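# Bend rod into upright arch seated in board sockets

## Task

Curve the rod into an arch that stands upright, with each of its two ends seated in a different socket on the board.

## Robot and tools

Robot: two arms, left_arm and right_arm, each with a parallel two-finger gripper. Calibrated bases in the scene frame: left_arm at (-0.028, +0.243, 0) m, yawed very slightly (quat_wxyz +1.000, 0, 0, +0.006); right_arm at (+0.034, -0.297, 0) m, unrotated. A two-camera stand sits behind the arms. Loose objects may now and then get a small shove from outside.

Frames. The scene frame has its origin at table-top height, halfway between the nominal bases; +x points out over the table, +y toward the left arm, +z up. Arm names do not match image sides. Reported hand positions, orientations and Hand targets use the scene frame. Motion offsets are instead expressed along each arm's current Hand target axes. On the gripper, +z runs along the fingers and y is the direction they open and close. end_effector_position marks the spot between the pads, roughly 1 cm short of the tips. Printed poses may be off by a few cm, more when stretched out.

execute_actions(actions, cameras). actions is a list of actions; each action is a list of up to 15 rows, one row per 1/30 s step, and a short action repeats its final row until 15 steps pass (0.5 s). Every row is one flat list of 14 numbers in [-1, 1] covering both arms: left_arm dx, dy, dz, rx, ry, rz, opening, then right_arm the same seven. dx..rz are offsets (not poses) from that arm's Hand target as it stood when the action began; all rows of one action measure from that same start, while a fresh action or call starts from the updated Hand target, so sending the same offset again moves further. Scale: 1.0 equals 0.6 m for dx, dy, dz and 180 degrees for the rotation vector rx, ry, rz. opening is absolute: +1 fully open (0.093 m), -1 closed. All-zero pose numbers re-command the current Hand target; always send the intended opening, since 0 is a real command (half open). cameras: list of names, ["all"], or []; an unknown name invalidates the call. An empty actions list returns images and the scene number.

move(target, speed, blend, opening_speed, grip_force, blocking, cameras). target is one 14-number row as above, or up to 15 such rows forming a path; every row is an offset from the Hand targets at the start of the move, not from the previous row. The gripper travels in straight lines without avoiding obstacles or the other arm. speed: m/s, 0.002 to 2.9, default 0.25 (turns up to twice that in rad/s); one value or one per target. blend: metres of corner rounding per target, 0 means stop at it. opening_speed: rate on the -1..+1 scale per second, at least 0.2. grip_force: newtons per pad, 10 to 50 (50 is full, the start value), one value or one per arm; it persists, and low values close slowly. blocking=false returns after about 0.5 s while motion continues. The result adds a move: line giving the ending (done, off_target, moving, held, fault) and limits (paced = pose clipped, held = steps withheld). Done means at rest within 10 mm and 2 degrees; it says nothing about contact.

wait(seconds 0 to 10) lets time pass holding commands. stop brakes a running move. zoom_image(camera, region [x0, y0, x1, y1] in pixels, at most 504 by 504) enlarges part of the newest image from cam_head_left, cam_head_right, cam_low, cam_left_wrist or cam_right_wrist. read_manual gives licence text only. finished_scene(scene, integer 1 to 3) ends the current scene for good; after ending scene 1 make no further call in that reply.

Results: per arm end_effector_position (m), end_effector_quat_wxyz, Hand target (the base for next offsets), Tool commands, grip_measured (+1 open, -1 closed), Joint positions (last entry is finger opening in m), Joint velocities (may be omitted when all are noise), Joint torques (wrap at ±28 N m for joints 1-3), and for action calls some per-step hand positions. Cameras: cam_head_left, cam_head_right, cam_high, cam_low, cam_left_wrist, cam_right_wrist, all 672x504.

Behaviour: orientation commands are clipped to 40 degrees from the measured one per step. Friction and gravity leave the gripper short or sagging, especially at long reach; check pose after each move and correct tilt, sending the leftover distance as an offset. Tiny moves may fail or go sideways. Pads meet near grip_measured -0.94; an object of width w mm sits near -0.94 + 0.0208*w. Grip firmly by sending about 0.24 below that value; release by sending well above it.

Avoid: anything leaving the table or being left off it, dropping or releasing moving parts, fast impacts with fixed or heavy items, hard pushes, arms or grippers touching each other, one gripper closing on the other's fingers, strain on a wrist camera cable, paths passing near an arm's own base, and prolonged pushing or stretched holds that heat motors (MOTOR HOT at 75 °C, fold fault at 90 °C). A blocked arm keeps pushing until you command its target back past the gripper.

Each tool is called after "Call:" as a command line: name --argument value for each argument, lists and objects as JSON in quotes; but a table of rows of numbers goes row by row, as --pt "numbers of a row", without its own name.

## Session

Call:
execute_actions --actions '[]' --cameras '["cam_high","cam_head_left","cam_low"]'

Scene clock: 0.00 s.
left_arm: end_effector_position=(+0.3666, +0.2841, +0.1017) grip_measured=+1.000 end_effector_quat_wxyz=(+0.577, -0.084, +0.809, +0.077) | right_arm: end_effector_position=(+0.4122, -0.3274, +0.0637) grip_measured=+1.000 end_effector_quat_wxyz=(+0.504, +0.060, +0.855, -0.108)
Joint positions: left_arm=[0.004 1.544 0.406 0.803 -0.206 -0.042 0.093] | right_arm=[0.049 1.553 0.406 0.635 0.289 0.018 0.093]
Joint velocities: within noise
Joint torques (N m): no reading
Heat: left arm: 32 °C; right arm: 30 °C.
Hand target: left_arm +0.3698, +0.2842, +0.1103; +0.588, -0.085, +0.801, +0.076 | right_arm +0.4138, -0.3272, +0.0667; +0.507, +0.060, +0.853, -0.107
Tool commands: left_gripper/opening=+1.0 right_gripper/opening=+1.0
Images, in order (width x height): cam_head_left 672x504, cam_high 672x504, cam_low 672x504.

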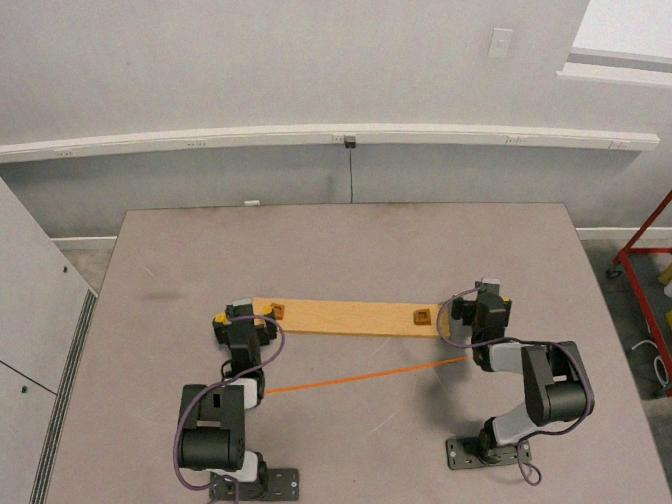

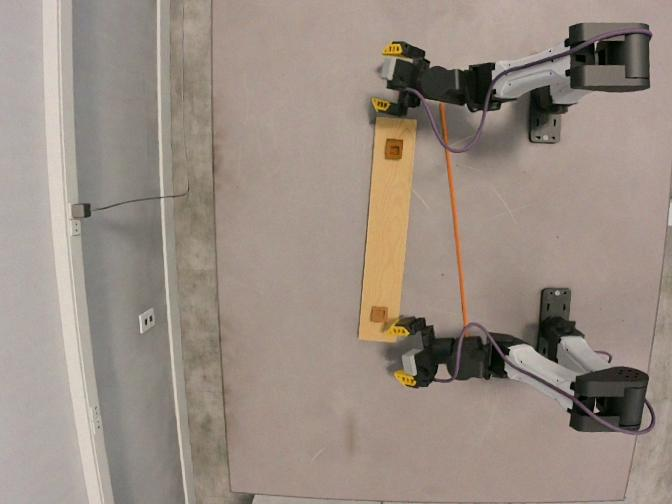

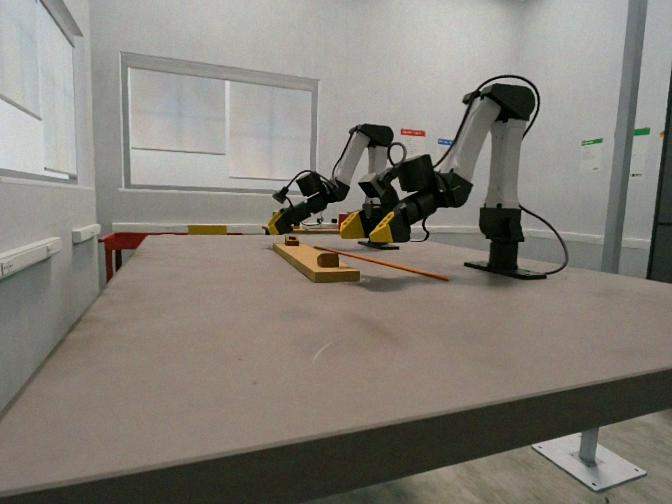

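Call:
zoom_image --camera "cam_high" --region '[370, 80, 490, 170]'

Call:
zoom_image --camera "cam_high" --region '[350, 290, 490, 400]'

Call:
zoom_image --camera "cam_head_left" --region '[230, 330, 500, 410]'

Scaled by 4.200 from the camera's 672x504 image, which has a finer 960x720 frame.

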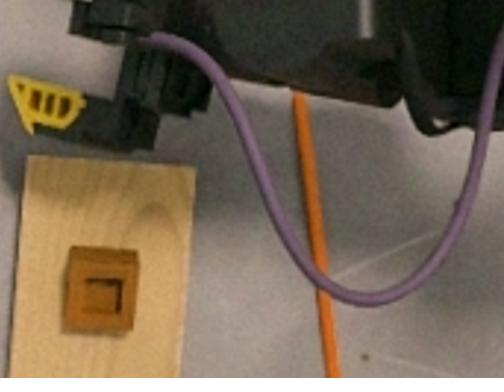

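Scaled by 3.600 from the camera's 672x504 image, which has a finer 960x720 frame.

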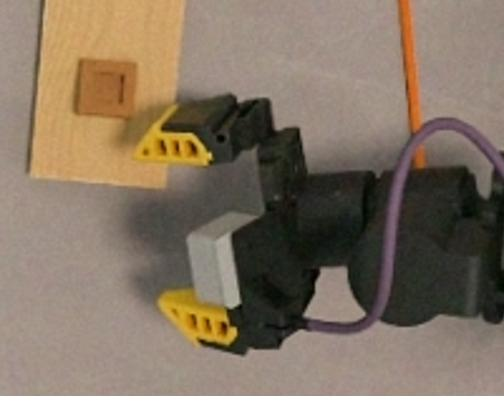

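Scaled by 1.867 from the camera's 672x504 image, which has a finer 960x720 frame.

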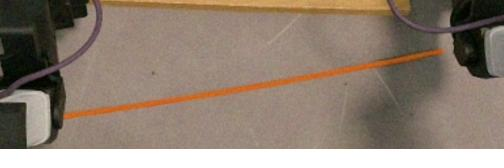

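Call:
move --pt "-0.1592 0.0037 -0.0497 0 0 0 -0.2 -0.1463 -0.0203 -0.077 0 0 0 -0.2" --pt "0.103 0.0387 -0.27 0.291 0.3456 0.486 -0.2 0.065 0.0788 -0.264 -0.2935 0.2365 -0.5632 -0.2" --cameras '["cam_left_wrist","cam_right_wrist"]' --speed 0.5 --blend '[0.03,0]'

Scene clock: 34.77 s.
left_arm: end_effector_position=(+0.1935, +0.2681, +0.0963) grip_measured=-0.198 end_effector_quat_wxyz=(-0.076, +0.647, +0.756, +0.065) | right_arm: end_effector_position=(+0.2681, -0.2427, +0.0966) grip_measured=-0.199 end_effector_quat_wxyz=(+0.062, +0.744, -0.661, +0.075)
Joint positions: left_arm=[-0.048 1.423 1.026 -1.213 -0.197 1.376 0.036] | right_arm=[0.364 1.49 1.087 -1.209 0.19 -1.323 0.036]
Joint torques (N m): left_arm=[-0.53 -5.11 7.86 0.03 -0.07 -0.01] | right_arm=[0.54 -4.53 8.96 0.08 0.33 -0.22]
Heat: left arm: 39 °C; right arm: 34 °C.
Hand target: left_arm +0.1960, +0.2682, +0.0999; -0.080, +0.652, +0.751, +0.069 | right_arm +0.2703, -0.2429, +0.1002; +0.070, +0.750, -0.653, +0.079
Off the commanded pose: left_arm 0.004 m, 1 deg | right_arm 0.004 m, 1 deg.
move: done
Images, in order (width x height): cam_left_wrist 672x504, cam_right_wrist 672x504.

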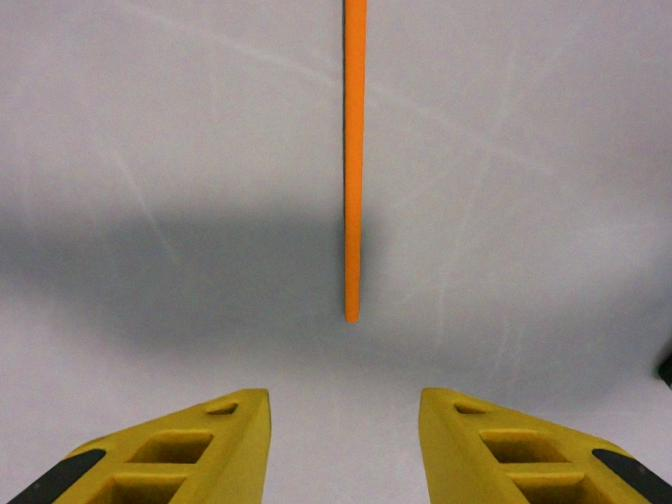

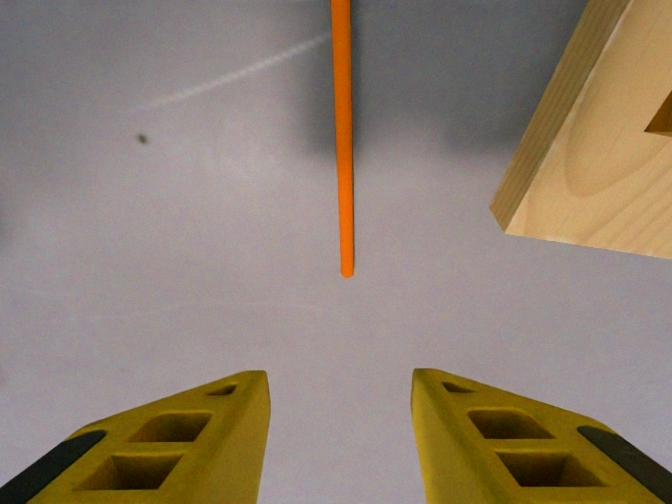

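Call:
move --pt "-0.019 0.0017 0.0897 0 0 0 -0.2 -0.0175 -0.012 0.0985 0 0 0 -0.2" --pt "-0.0305 0.0017 0.1435 0 0 0 -0.2 -0.0313 -0.012 0.1637 0 0 0 -0.2" --cameras '["cam_left_wrist","cam_right_wrist"]' --speed '[0.3,0.08]' --blend '[0.01,0]'

Scene clock: 44.87 s.
left_arm: end_effector_position=(+0.1902, +0.2685, +0.0165) grip_measured=-0.198 end_effector_quat_wxyz=(-0.088, +0.648, +0.754, +0.058) | right_arm: end_effector_position=(+0.2687, -0.2431, +0.0069) grip_measured=-0.199 end_effector_quat_wxyz=(+0.079, +0.750, -0.654, +0.067)
Joint positions: left_arm=[-0.049 1.543 0.796 -0.89 -0.2 1.377 0.036] | right_arm=[0.364 1.652 0.865 -0.861 0.194 -1.337 0.036]
Joint torques (N m): left_arm=[-0.42 -5.26 4.23 0.53 -0.07 -0.03] | right_arm=[-0.8 -5.07 5.05 0.68 0.31 -0.22]
Heat: left arm: 36 °C; right arm: 34 °C.
Hand target: left_arm +0.1968, +0.2684, +0.0119; -0.080, +0.653, +0.750, +0.069 | right_arm +0.2775, -0.2441, +0.0002; +0.070, +0.750, -0.653, +0.079
Off the commanded pose: left_arm 0.008 m, 2 deg | right_arm 0.011 m, 2 deg.
move: off_target (right_arm)
Images, in order (width x height): cam_left_wrist 672x504, cam_right_wrist 672x504.

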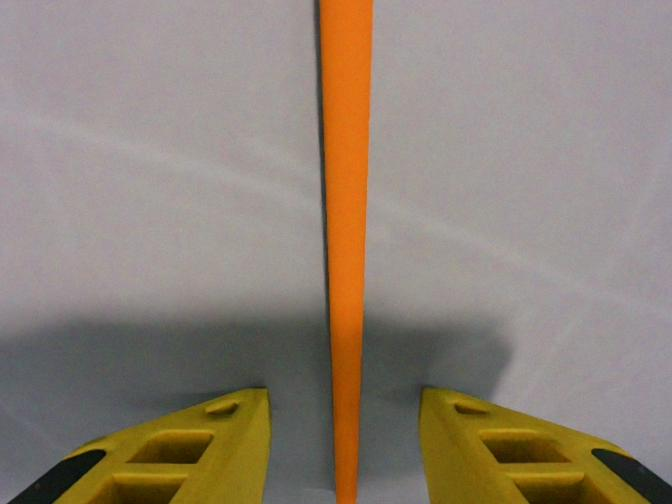

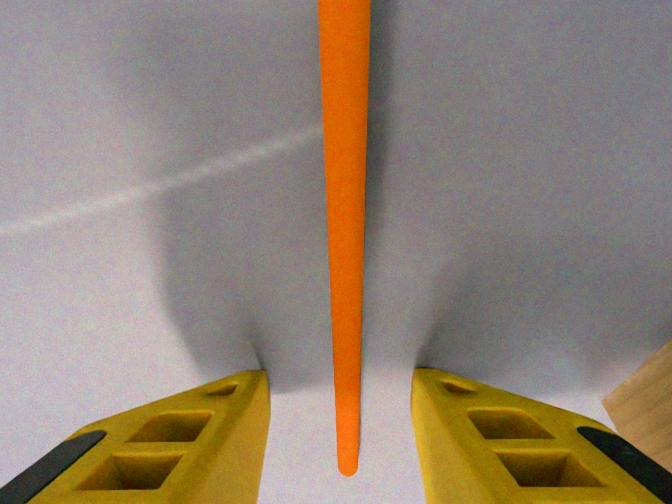

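Call:
move --target '[0,-0.006,0,0,0,0,-1,0,0.01,0,0,0,0,-1]' --opening_speed 0.7 --cameras '["cam_high","cam_left_wrist","cam_right_wrist"]'

Call:
zoom_image --camera "cam_high" --region '[360, 115, 420, 165]'

Call:
zoom_image --camera "cam_high" --region '[350, 290, 410, 340]'

Scene clock: 51.50 s.
left_arm: end_effector_position=(+0.2005, +0.2697, +0.0158) grip_measured=-0.962 end_effector_quat_wxyz=(-0.074, +0.647, +0.755, +0.076) | right_arm: end_effector_position=(+0.2757, -0.2423, +0.0060) grip_measured=-0.948 end_effector_quat_wxyz=(+0.067, +0.749, -0.655, +0.080)
Joint positions: left_arm=[-0.049 1.543 0.794 -0.843 -0.21 1.377 0] | right_arm=[0.364 1.649 0.859 -0.824 0.204 -1.337 0]
Joint torques (N m): left_arm=[-0.5 -6.56 3.28 0.18 0.02 -0.05] | right_arm=[-0.34 -6.74 3.58 0.44 0.19 -0.17]
Heat: left arm: 35 °C; right arm: 34 °C.
Hand target: left_arm +0.1933, +0.2680, +0.0119; -0.080, +0.652, +0.751, +0.069 | right_arm +0.2716, -0.2449, +0.0002; +0.070, +0.750, -0.653, +0.079
Off the commanded pose: left_arm 0.008 m, 1 deg | right_arm 0.008 m, 0 deg.
move: done
Images, in order (width x height): cam_high 672x504, cam_left_wrist 672x504, cam_right_wrist 672x504.

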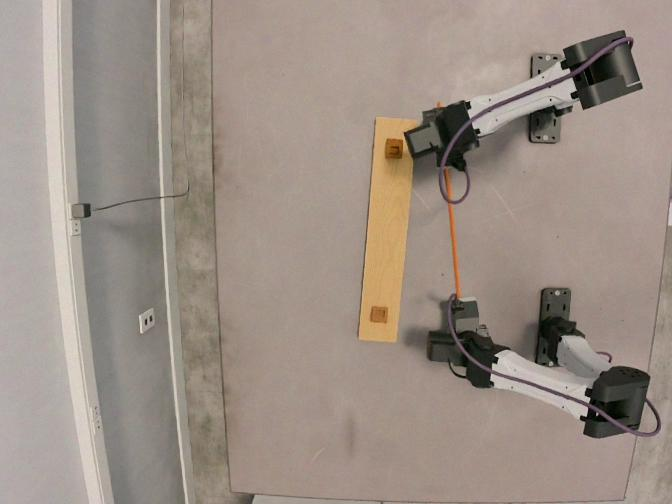

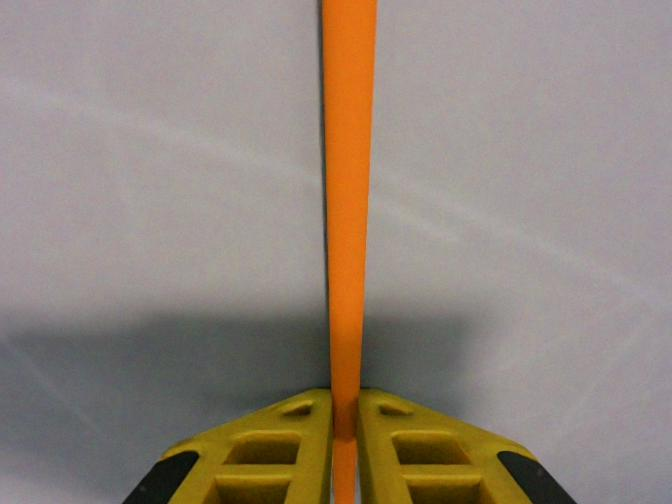

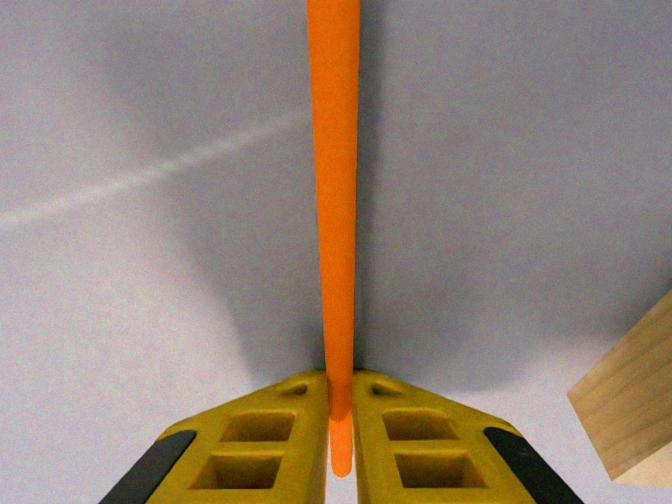

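Scaled by 8.400 from the camera's 672x504 image, which has a finer 960x720 frame.

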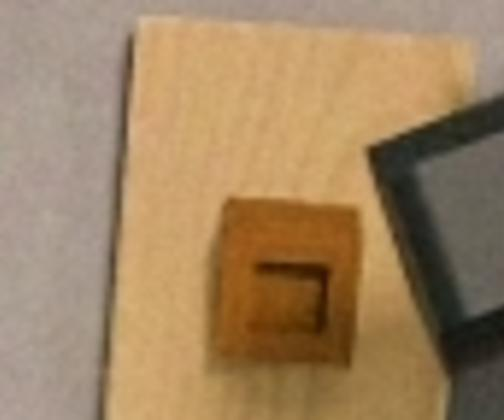

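Scaled by 8.400 from the camera's 672x504 image, which has a finer 960x720 frame.

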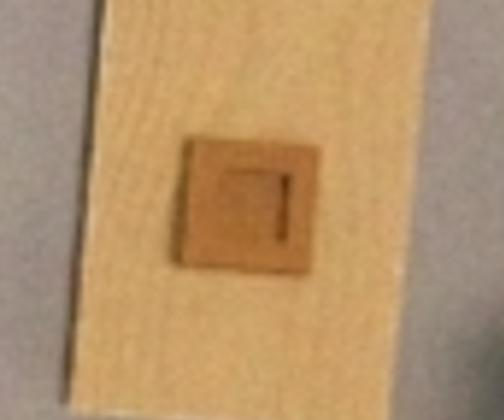

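Call:
move --pt "0.0173 0 -0.0815 0 0 0 -1 0.0173 0 -0.0815 0 0 0 -1" --pt "0.0272 0.3505 -0.3642 -0.4987 -0.0521 -0.0496 -1 0.0963 -0.1592 -0.3455 0.4757 0.0521 0.1576 -1" --cameras '["cam_high"]' --speed '[0.2,0.35]' --blend '[0.02,0]'

Call:
move --pt "-0.0187 -0.0167 -0.004 0.0347 0 -0.163 -1 -0.0187 0.0167 -0.004 -0.0347 0 0.163 -1" --pt "-0.0733 -0.0583 -0.0156 0.0693 0 -0.326 -1 -0.0733 0.065 -0.0156 -0.0693 0 0.326 -1" --pt "-0.1532 -0.1167 -0.0326 0.0971 0 -0.4564 -1 -0.1532 0.1417 -0.0326 -0.0971 0 0.4564 -1" --cameras '["cam_high","cam_low","cam_left_wrist","cam_right_wrist"]' --speed 0.15 --blend '[0.015,0.015,0]'

Call:
zoom_image --camera "cam_low" --region '[250, 150, 390, 290]'

Call:
zoom_image --camera "cam_high" --region '[360, 115, 420, 165]'

Call:
zoom_image --camera "cam_high" --region '[350, 290, 410, 340]'

Scene clock: 83.30 s.
left_arm: end_effector_position=(+0.4052, +0.2714, +0.2286) grip_measured=-0.962 end_effector_quat_wxyz=(+0.452, +0.464, +0.540, +0.537) | right_arm: end_effector_position=(+0.3683, -0.2434, +0.2180) grip_measured=-0.961 end_effector_quat_wxyz=(+0.427, -0.422, +0.569, -0.562)
Joint positions: left_arm=[-0.008 1.441 0.597 0.83 -0.157 1.579 0] | right_arm=[0.531 1.154 0.345 0.803 0.813 -1.554 0]
Joint torques (N m): left_arm=[0.25 -5.98 6.08 2.19 0.33 -0.2] | right_arm=[-0.39 -2.14 6.6 2.02 0.08 -0.14]
Heat: left arm: 34 °C; right arm: 33 °C.
Hand target: left_arm +0.4059, +0.2678, +0.2290; +0.463, +0.467, +0.531, +0.534 | right_arm +0.3684, -0.2447, +0.2148; +0.424, -0.423, +0.568, -0.565
Off the commanded pose: left_arm 0.004 m, 2 deg | right_arm 0.003 m, 1 deg.
move: done
Images, in order (width x height): cam_high 672x504.

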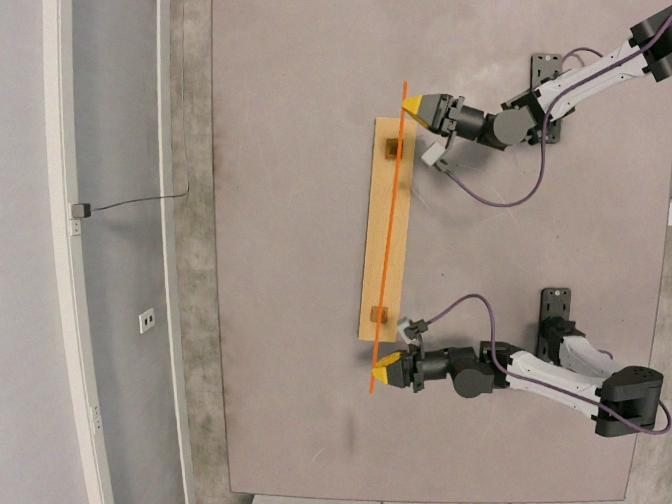

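Scene clock: 89.00 s.
left_arm: end_effector_position=(+0.3988, +0.1868, +0.1548) grip_measured=-0.962 end_effector_quat_wxyz=(+0.616, +0.071, +0.783, +0.051) | right_arm: end_effector_position=(+0.3678, -0.1676, +0.1165) grip_measured=-0.961 end_effector_quat_wxyz=(+0.604, -0.021, +0.790, -0.106)
Joint positions: left_arm=[-0.218 1.519 0.567 0.71 -0.192 0.126 0] | right_arm=[0.73 1.483 0.387 0.715 0.84 0.09 0]
Joint torques (N m): left_arm=[-1.47 -6.42 5.74 2.32 0.25 -0.66] | right_arm=[1.4 -4.18 9.28 2.23 0.02 0.31]
Heat: left arm: 36 °C; right arm: 33 °C.
Hand target: left_arm +0.3988, +0.1746, +0.1581; +0.629, +0.064, +0.775, +0.020 | right_arm +0.3754, -0.1506, +0.1303; +0.626, -0.002, +0.777, -0.063
Off the commanded pose: left_arm 0.013 m, 4 deg | right_arm 0.023 m, 6 deg.
move: off_target (left_arm, right_arm)
Images, in order (width x height): cam_high 672x504, cam_low 672x504, cam_left_wrist 672x504, cam_right_wrist 672x504.

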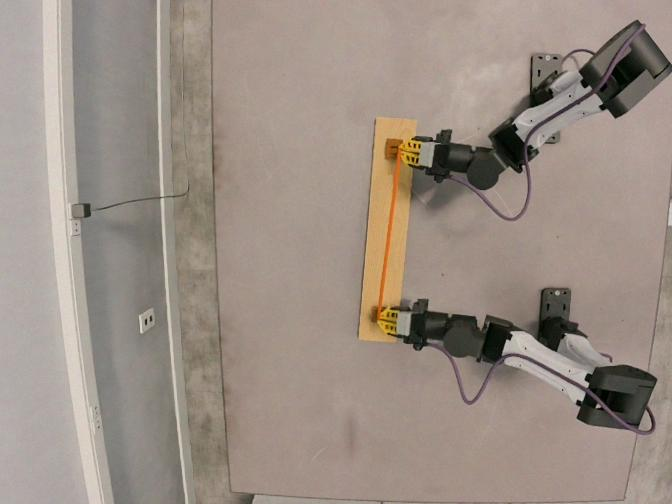

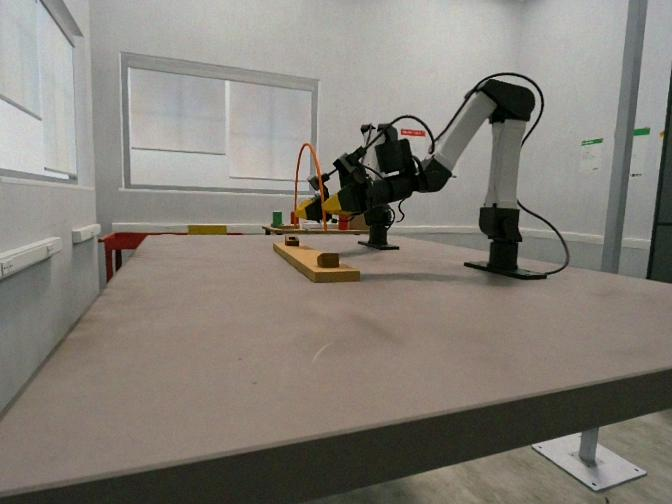

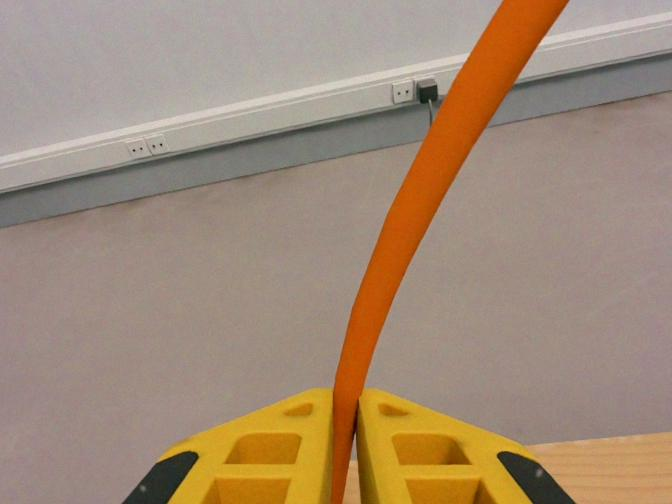

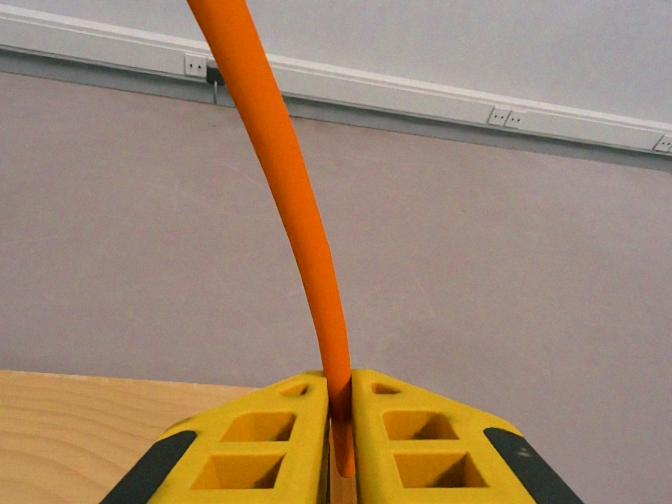

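Scaled by 3.600 from the camera's 672x504 image, which has a finer 960x720 frame.

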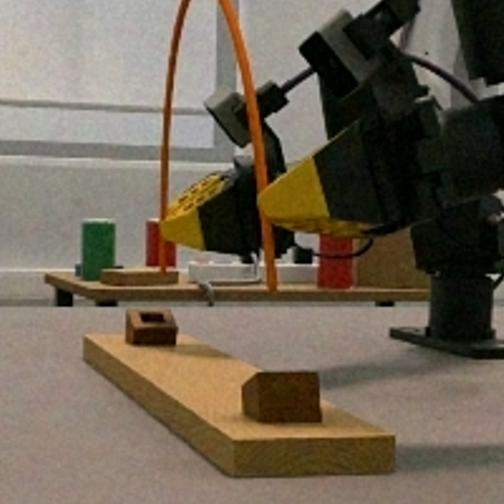

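Scaled by 8.400 from the camera's 672x504 image, which has a finer 960x720 frame.

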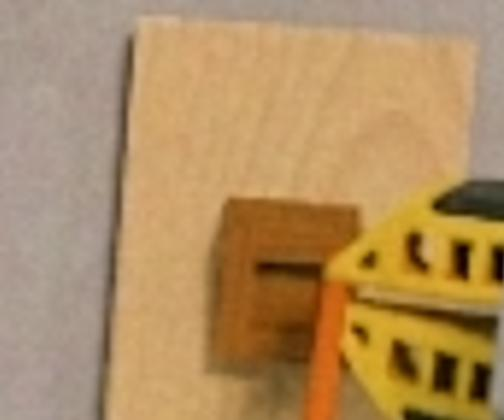

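Scaled by 8.400 from the camera's 672x504 image, which has a finer 960x720 frame.

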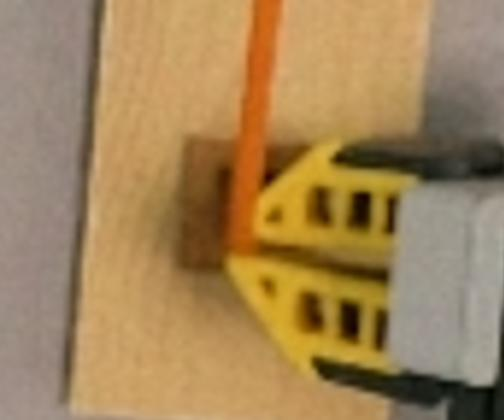

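Call:
move --target '[0.0542,-0.0033,0.0098,0,-0.012,0,-1,0.041,-0.0033,0.0155,0,-0.025,0,-1]' --cameras '["cam_high","cam_low","cam_left_wrist","cam_right_wrist"]' --speed 0.12

Call:
zoom_image --camera "cam_low" --region '[270, 190, 370, 290]'

Call:
zoom_image --camera "cam_high" --region '[360, 115, 420, 165]'

Call:
zoom_image --camera "cam_high" --region '[350, 290, 410, 340]'

Call:
zoom_image --camera "cam_left_wrist" --region '[300, 430, 390, 504]'

Call:
zoom_image --camera "cam_right_wrist" --region '[300, 430, 390, 504]'

Scene clock: 102.53 s.
left_arm: end_effector_position=(+0.3978, +0.1870, +0.1233) grip_measured=-0.962 end_effector_quat_wxyz=(+0.634, +0.066, +0.769, +0.049) | right_arm: end_effector_position=(+0.3773, -0.1626, +0.1015) grip_measured=-0.961 end_effector_quat_wxyz=(+0.644, -0.009, +0.759, -0.093)
Joint positions: left_arm=[-0.218 1.678 0.483 1 -0.192 0.125 0] | right_arm=[0.723 1.729 0.341 1.157 0.841 0.018 0]
Joint torques (N m): left_arm=[-0.91 -6.52 4.93 2.22 0.34 -0.55] | right_arm=[0.01 -5.23 4.77 2.29 -0.23 0.11]
Heat: left arm: 40 °C; right arm: 36 °C.
Hand target: left_arm +0.3979, +0.1764, +0.1251; +0.643, +0.065, +0.763, +0.019 | right_arm +0.3790, -0.1555, +0.1047; +0.656, -0.004, +0.752, -0.063
Off the commanded pose: left_arm 0.011 m, 4 deg | right_arm 0.008 m, 4 deg.
move: off_target (left_arm, right_arm)
Images, in order (width x height): cam_high 672x504, cam_low 672x504, cam_left_wrist 672x504, cam_right_wrist 672x504.

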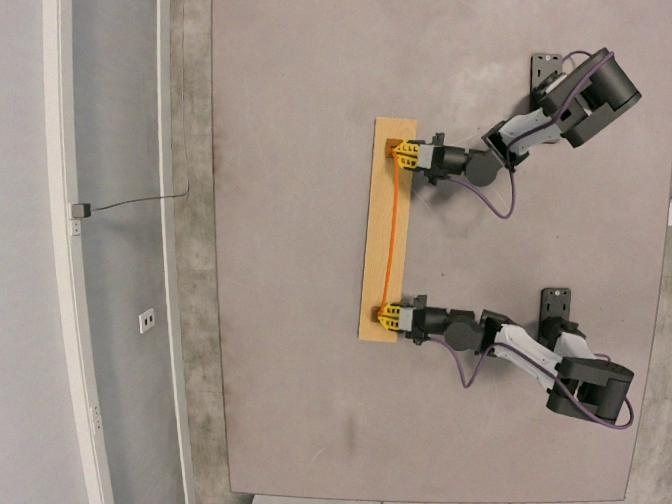

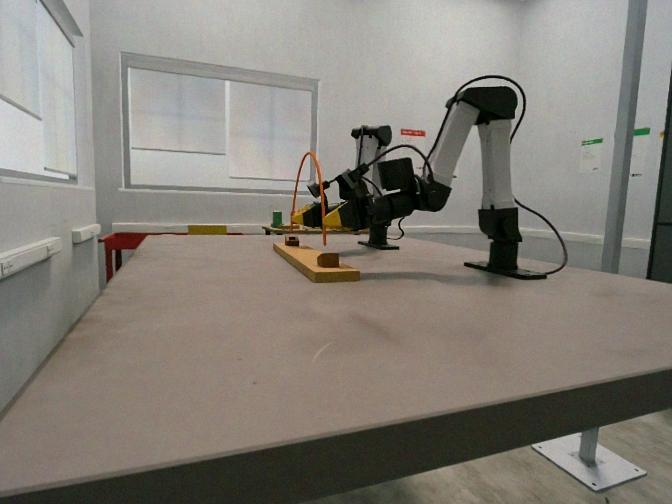

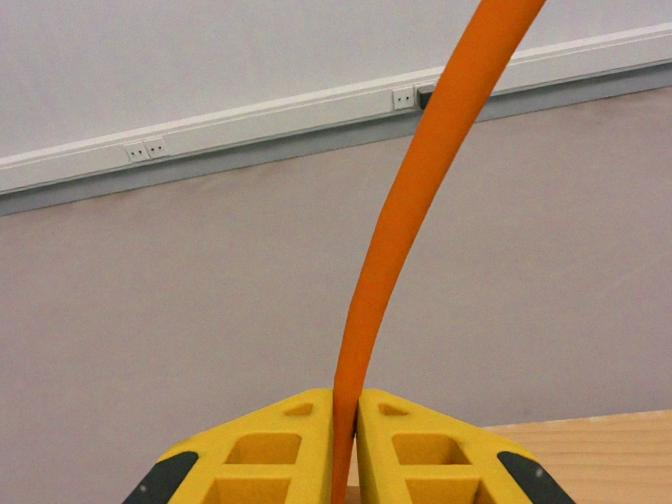

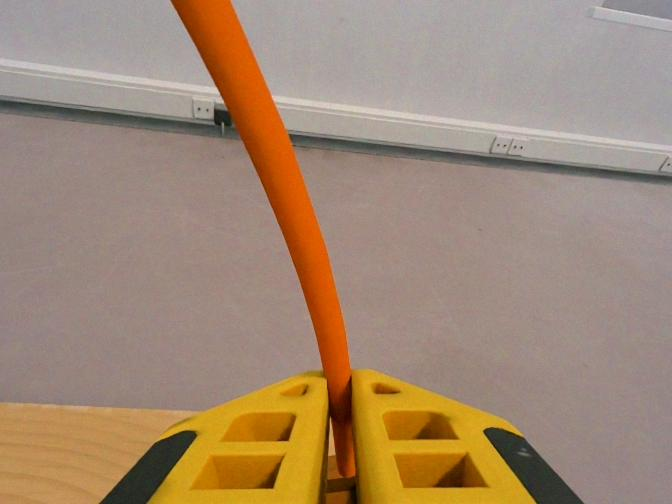

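Scaled by 5.040 from the camera's 672x504 image, which has a finer 960x720 frame.

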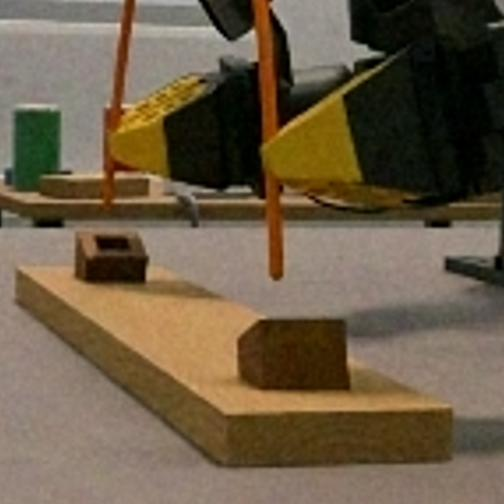

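Scaled by 8.400 from the camera's 672x504 image, which has a finer 960x720 frame.

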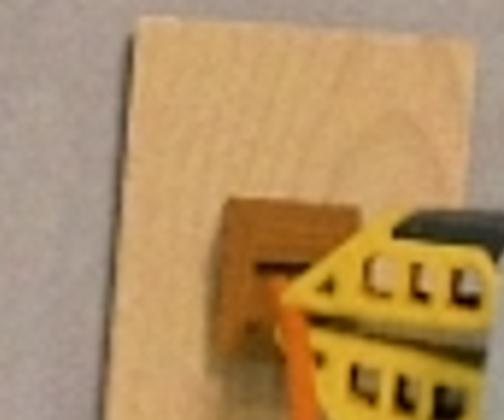

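Scaled by 8.400 from the camera's 672x504 image, which has a finer 960x720 frame.

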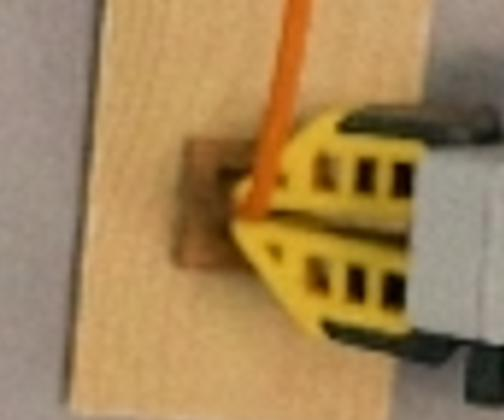

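Scaled by 5.600 from the camera's 672x504 image, which has a finer 960x720 frame.

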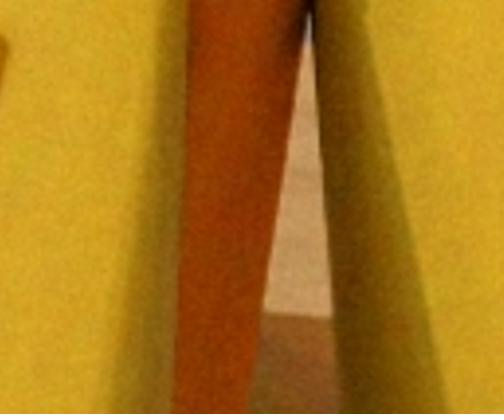

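Scaled by 5.600 from the camera's 672x504 image, which has a finer 960x720 frame.

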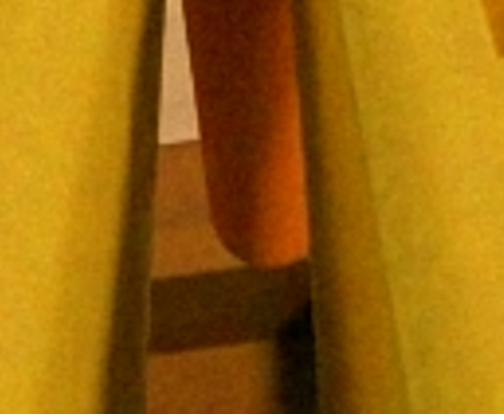

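Call:
move --target '[0.0497,0,0.0068,0,0,0,-1,0.0517,0.0017,0.0037,0,0,0,-1]' --cameras '["cam_low","cam_right_wrist","cam_left_wrist","cam_high"]' --speed 0.08

Call:
zoom_image --camera "cam_low" --region '[270, 190, 370, 290]'

Call:
zoom_image --camera "cam_right_wrist" --region '[300, 430, 390, 504]'

Call:
zoom_image --camera "cam_left_wrist" --region '[300, 430, 390, 504]'

Call:
zoom_image --camera "cam_high" --region '[350, 290, 410, 340]'

Scene clock: 111.53 s.
left_arm: end_effector_position=(+0.3976, +0.1899, +0.0933) grip_measured=-0.962 end_effector_quat_wxyz=(+0.634, +0.064, +0.769, +0.051) | right_arm: end_effector_position=(+0.3765, -0.1633, +0.0721) grip_measured=-0.961 end_effector_quat_wxyz=(+0.646, -0.007, +0.757, -0.092)
Joint positions: left_arm=[-0.212 1.829 0.451 1.183 -0.193 0.125 0] | right_arm=[0.723 1.932 0.322 1.387 0.841 0.016 0]
Joint torques (N m): left_arm=[-0.46 -7.3 3.71 2.26 0.45 -0.53] | right_arm=[-0.01 -5.79 3.19 2.26 -0.24 0.14]
Heat: left arm: 42 °C; right arm: 38 °C.
Hand target: left_arm +0.3970, +0.1799, +0.0953; +0.644, +0.065, +0.762, +0.019 | right_arm +0.3769, -0.1574, +0.0736; +0.656, -0.004, +0.752, -0.063
Off the commanded pose: left_arm 0.010 m, 4 deg | right_arm 0.006 m, 4 deg.
move: off_target (left_arm, right_arm)
Images, in order (width x height): cam_high 672x504, cam_low 672x504, cam_left_wrist 672x504, cam_right_wrist 672x504.

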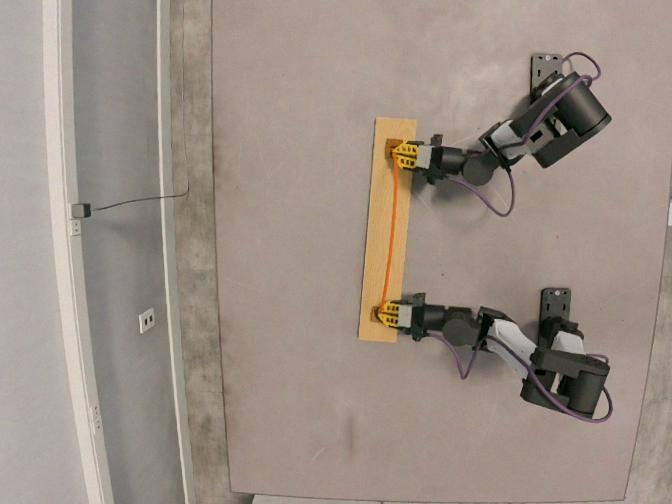

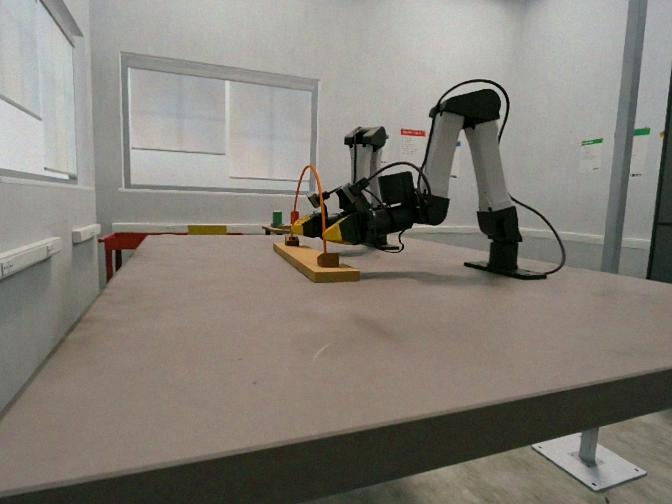

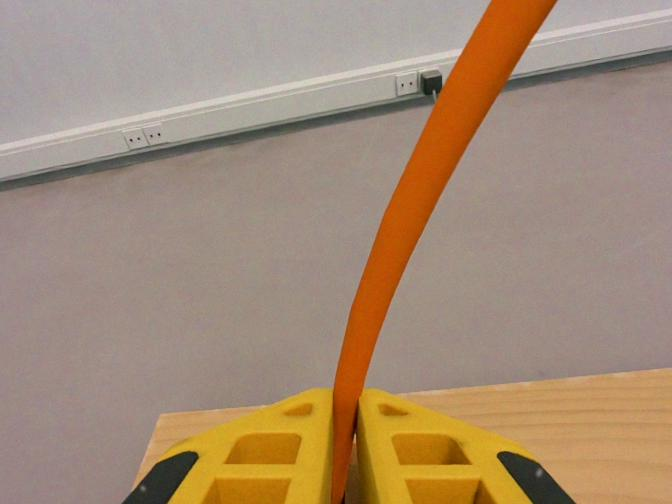

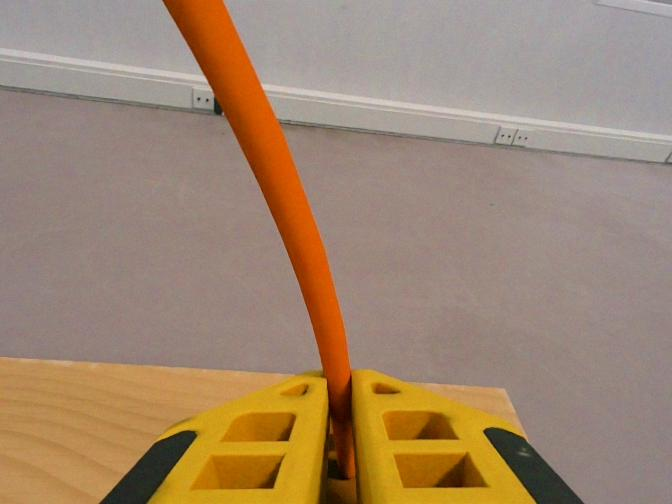

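Scaled by 5.040 from the camera's 672x504 image, which has a finer 960x720 frame.

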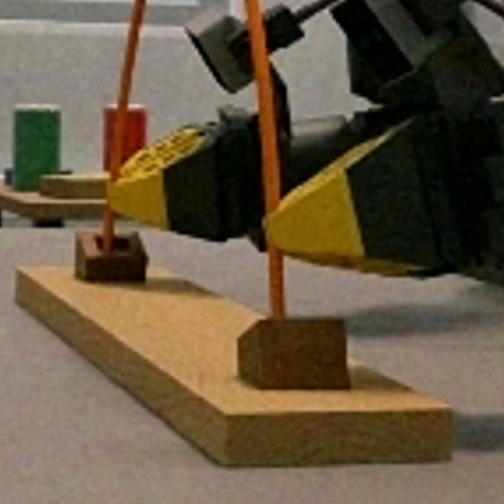

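Scaled by 5.600 from the camera's 672x504 image, which has a finer 960x720 frame.

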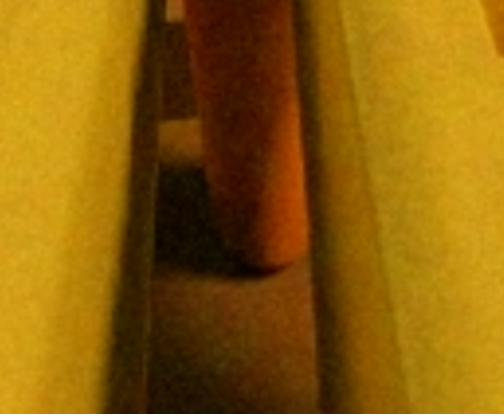

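Scaled by 5.600 from the camera's 672x504 image, which has a finer 960x720 frame.

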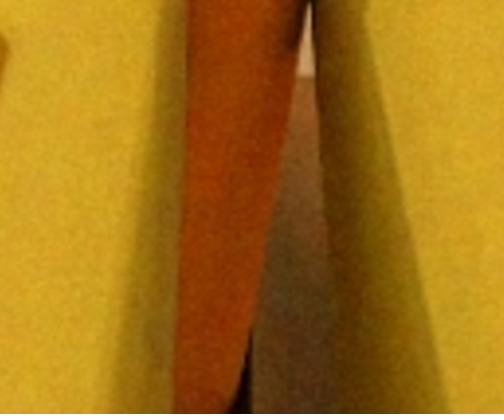

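Scaled by 8.400 from the camera's 672x504 image, which has a finer 960x720 frame.

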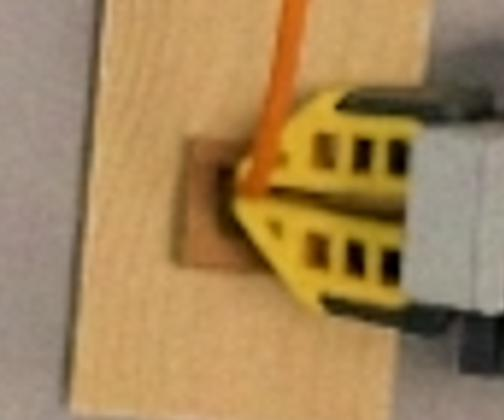

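Call:
move --pt "0 0.0133 0 0 0 0 -1 0 -0.01 0 0 0 0 -1" --pt "0 0.0133 0 0 0 0 -0.35 0 -0.01 0 0 0 0 -0.35" --pt "0 0.0133 -0.17 0 0 0 -0.35 0 -0.01 -0.15 0 0 0 -0.35" --cameras '["cam_high","cam_low","cam_left_wrist","cam_right_wrist"]' --speed '[0.08,0.08,0.15]' --opening_speed 0.4

Scene clock: 119.80 s.
left_arm: end_effector_position=(+0.2986, +0.1921, +0.1097) grip_measured=-0.352 end_effector_quat_wxyz=(+0.639, +0.071, +0.766, +0.016) | right_arm: end_effector_position=(+0.2884, -0.1550, +0.0829) grip_measured=-0.352 end_effector_quat_wxyz=(+0.654, -0.013, +0.753, -0.066)
Joint positions: left_arm=[-0.253 1.365 0.086 1.091 -0.169 0.086 0.028] | right_arm=[1.06 1.704 0.108 1.28 1.122 0.17 0.028]
Joint torques (N m): left_arm=[-0.53 -5.79 4.36 1.94 -0.13 -0.2] | right_arm=[0.53 -6.79 3.81 1.49 0.47 0.07]
Heat: left arm: 42 °C; right arm: 37 °C.
Hand target: left_arm +0.2973, +0.1933, +0.1136; +0.643, +0.065, +0.762, +0.019 | right_arm +0.2876, -0.1554, +0.0860; +0.656, -0.004, +0.752, -0.063
Off the commanded pose: left_arm 0.004 m, 1 deg | right_arm 0.003 m, 1 deg.
move: done; target 2's new opening was sent with left_arm's hand 0.007 m and 3 deg from that target
Images, in order (width x height): cam_high 672x504, cam_low 672x504, cam_left_wrist 672x504, cam_right_wrist 672x504.

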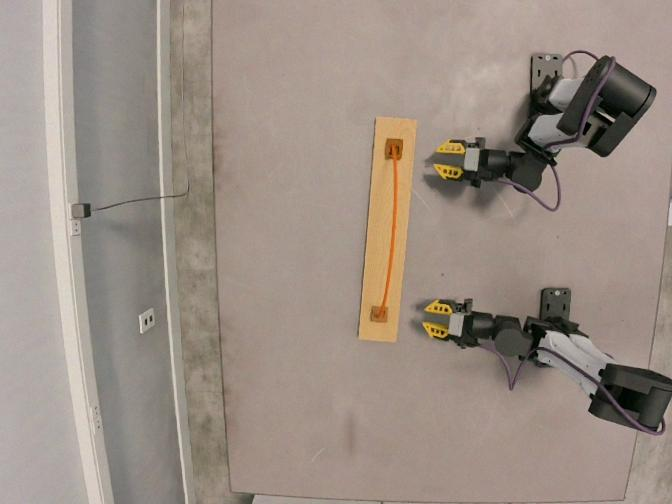

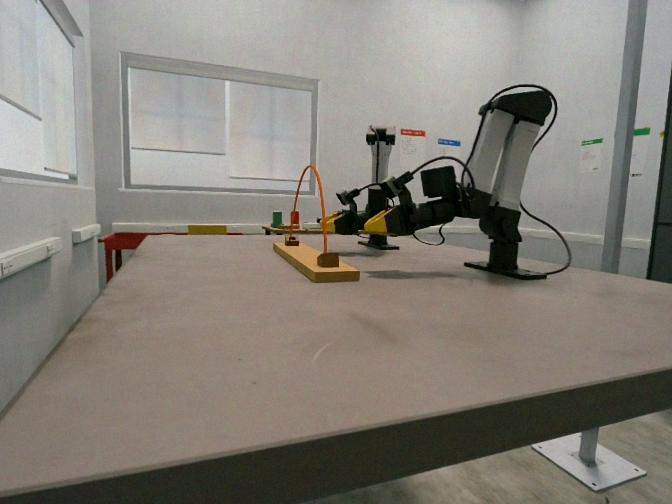

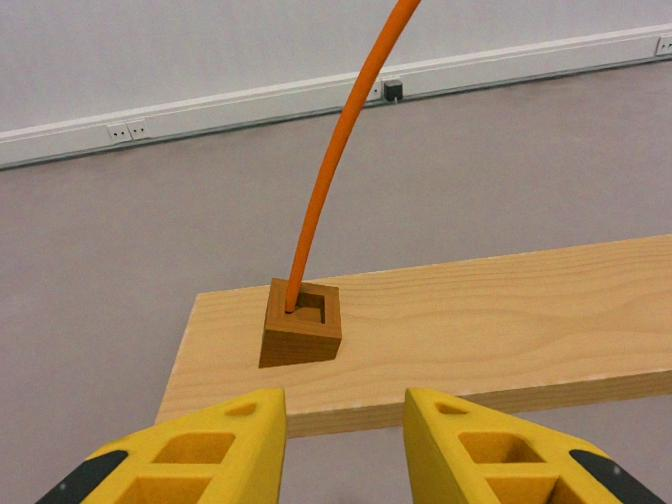

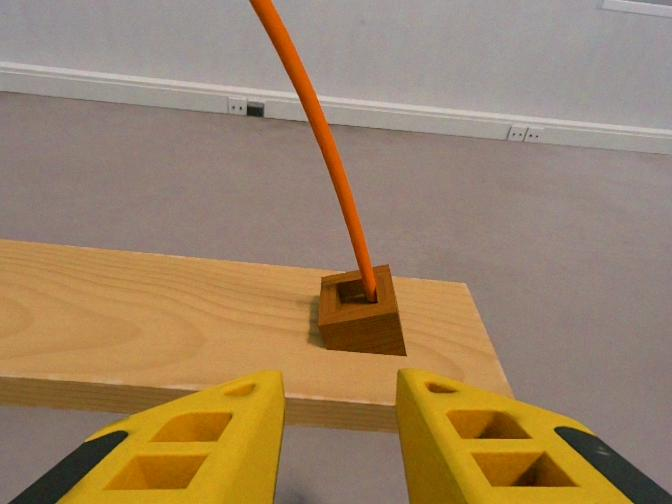

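Call:
finished_scene --scene 3

The scene is finished: the task was done.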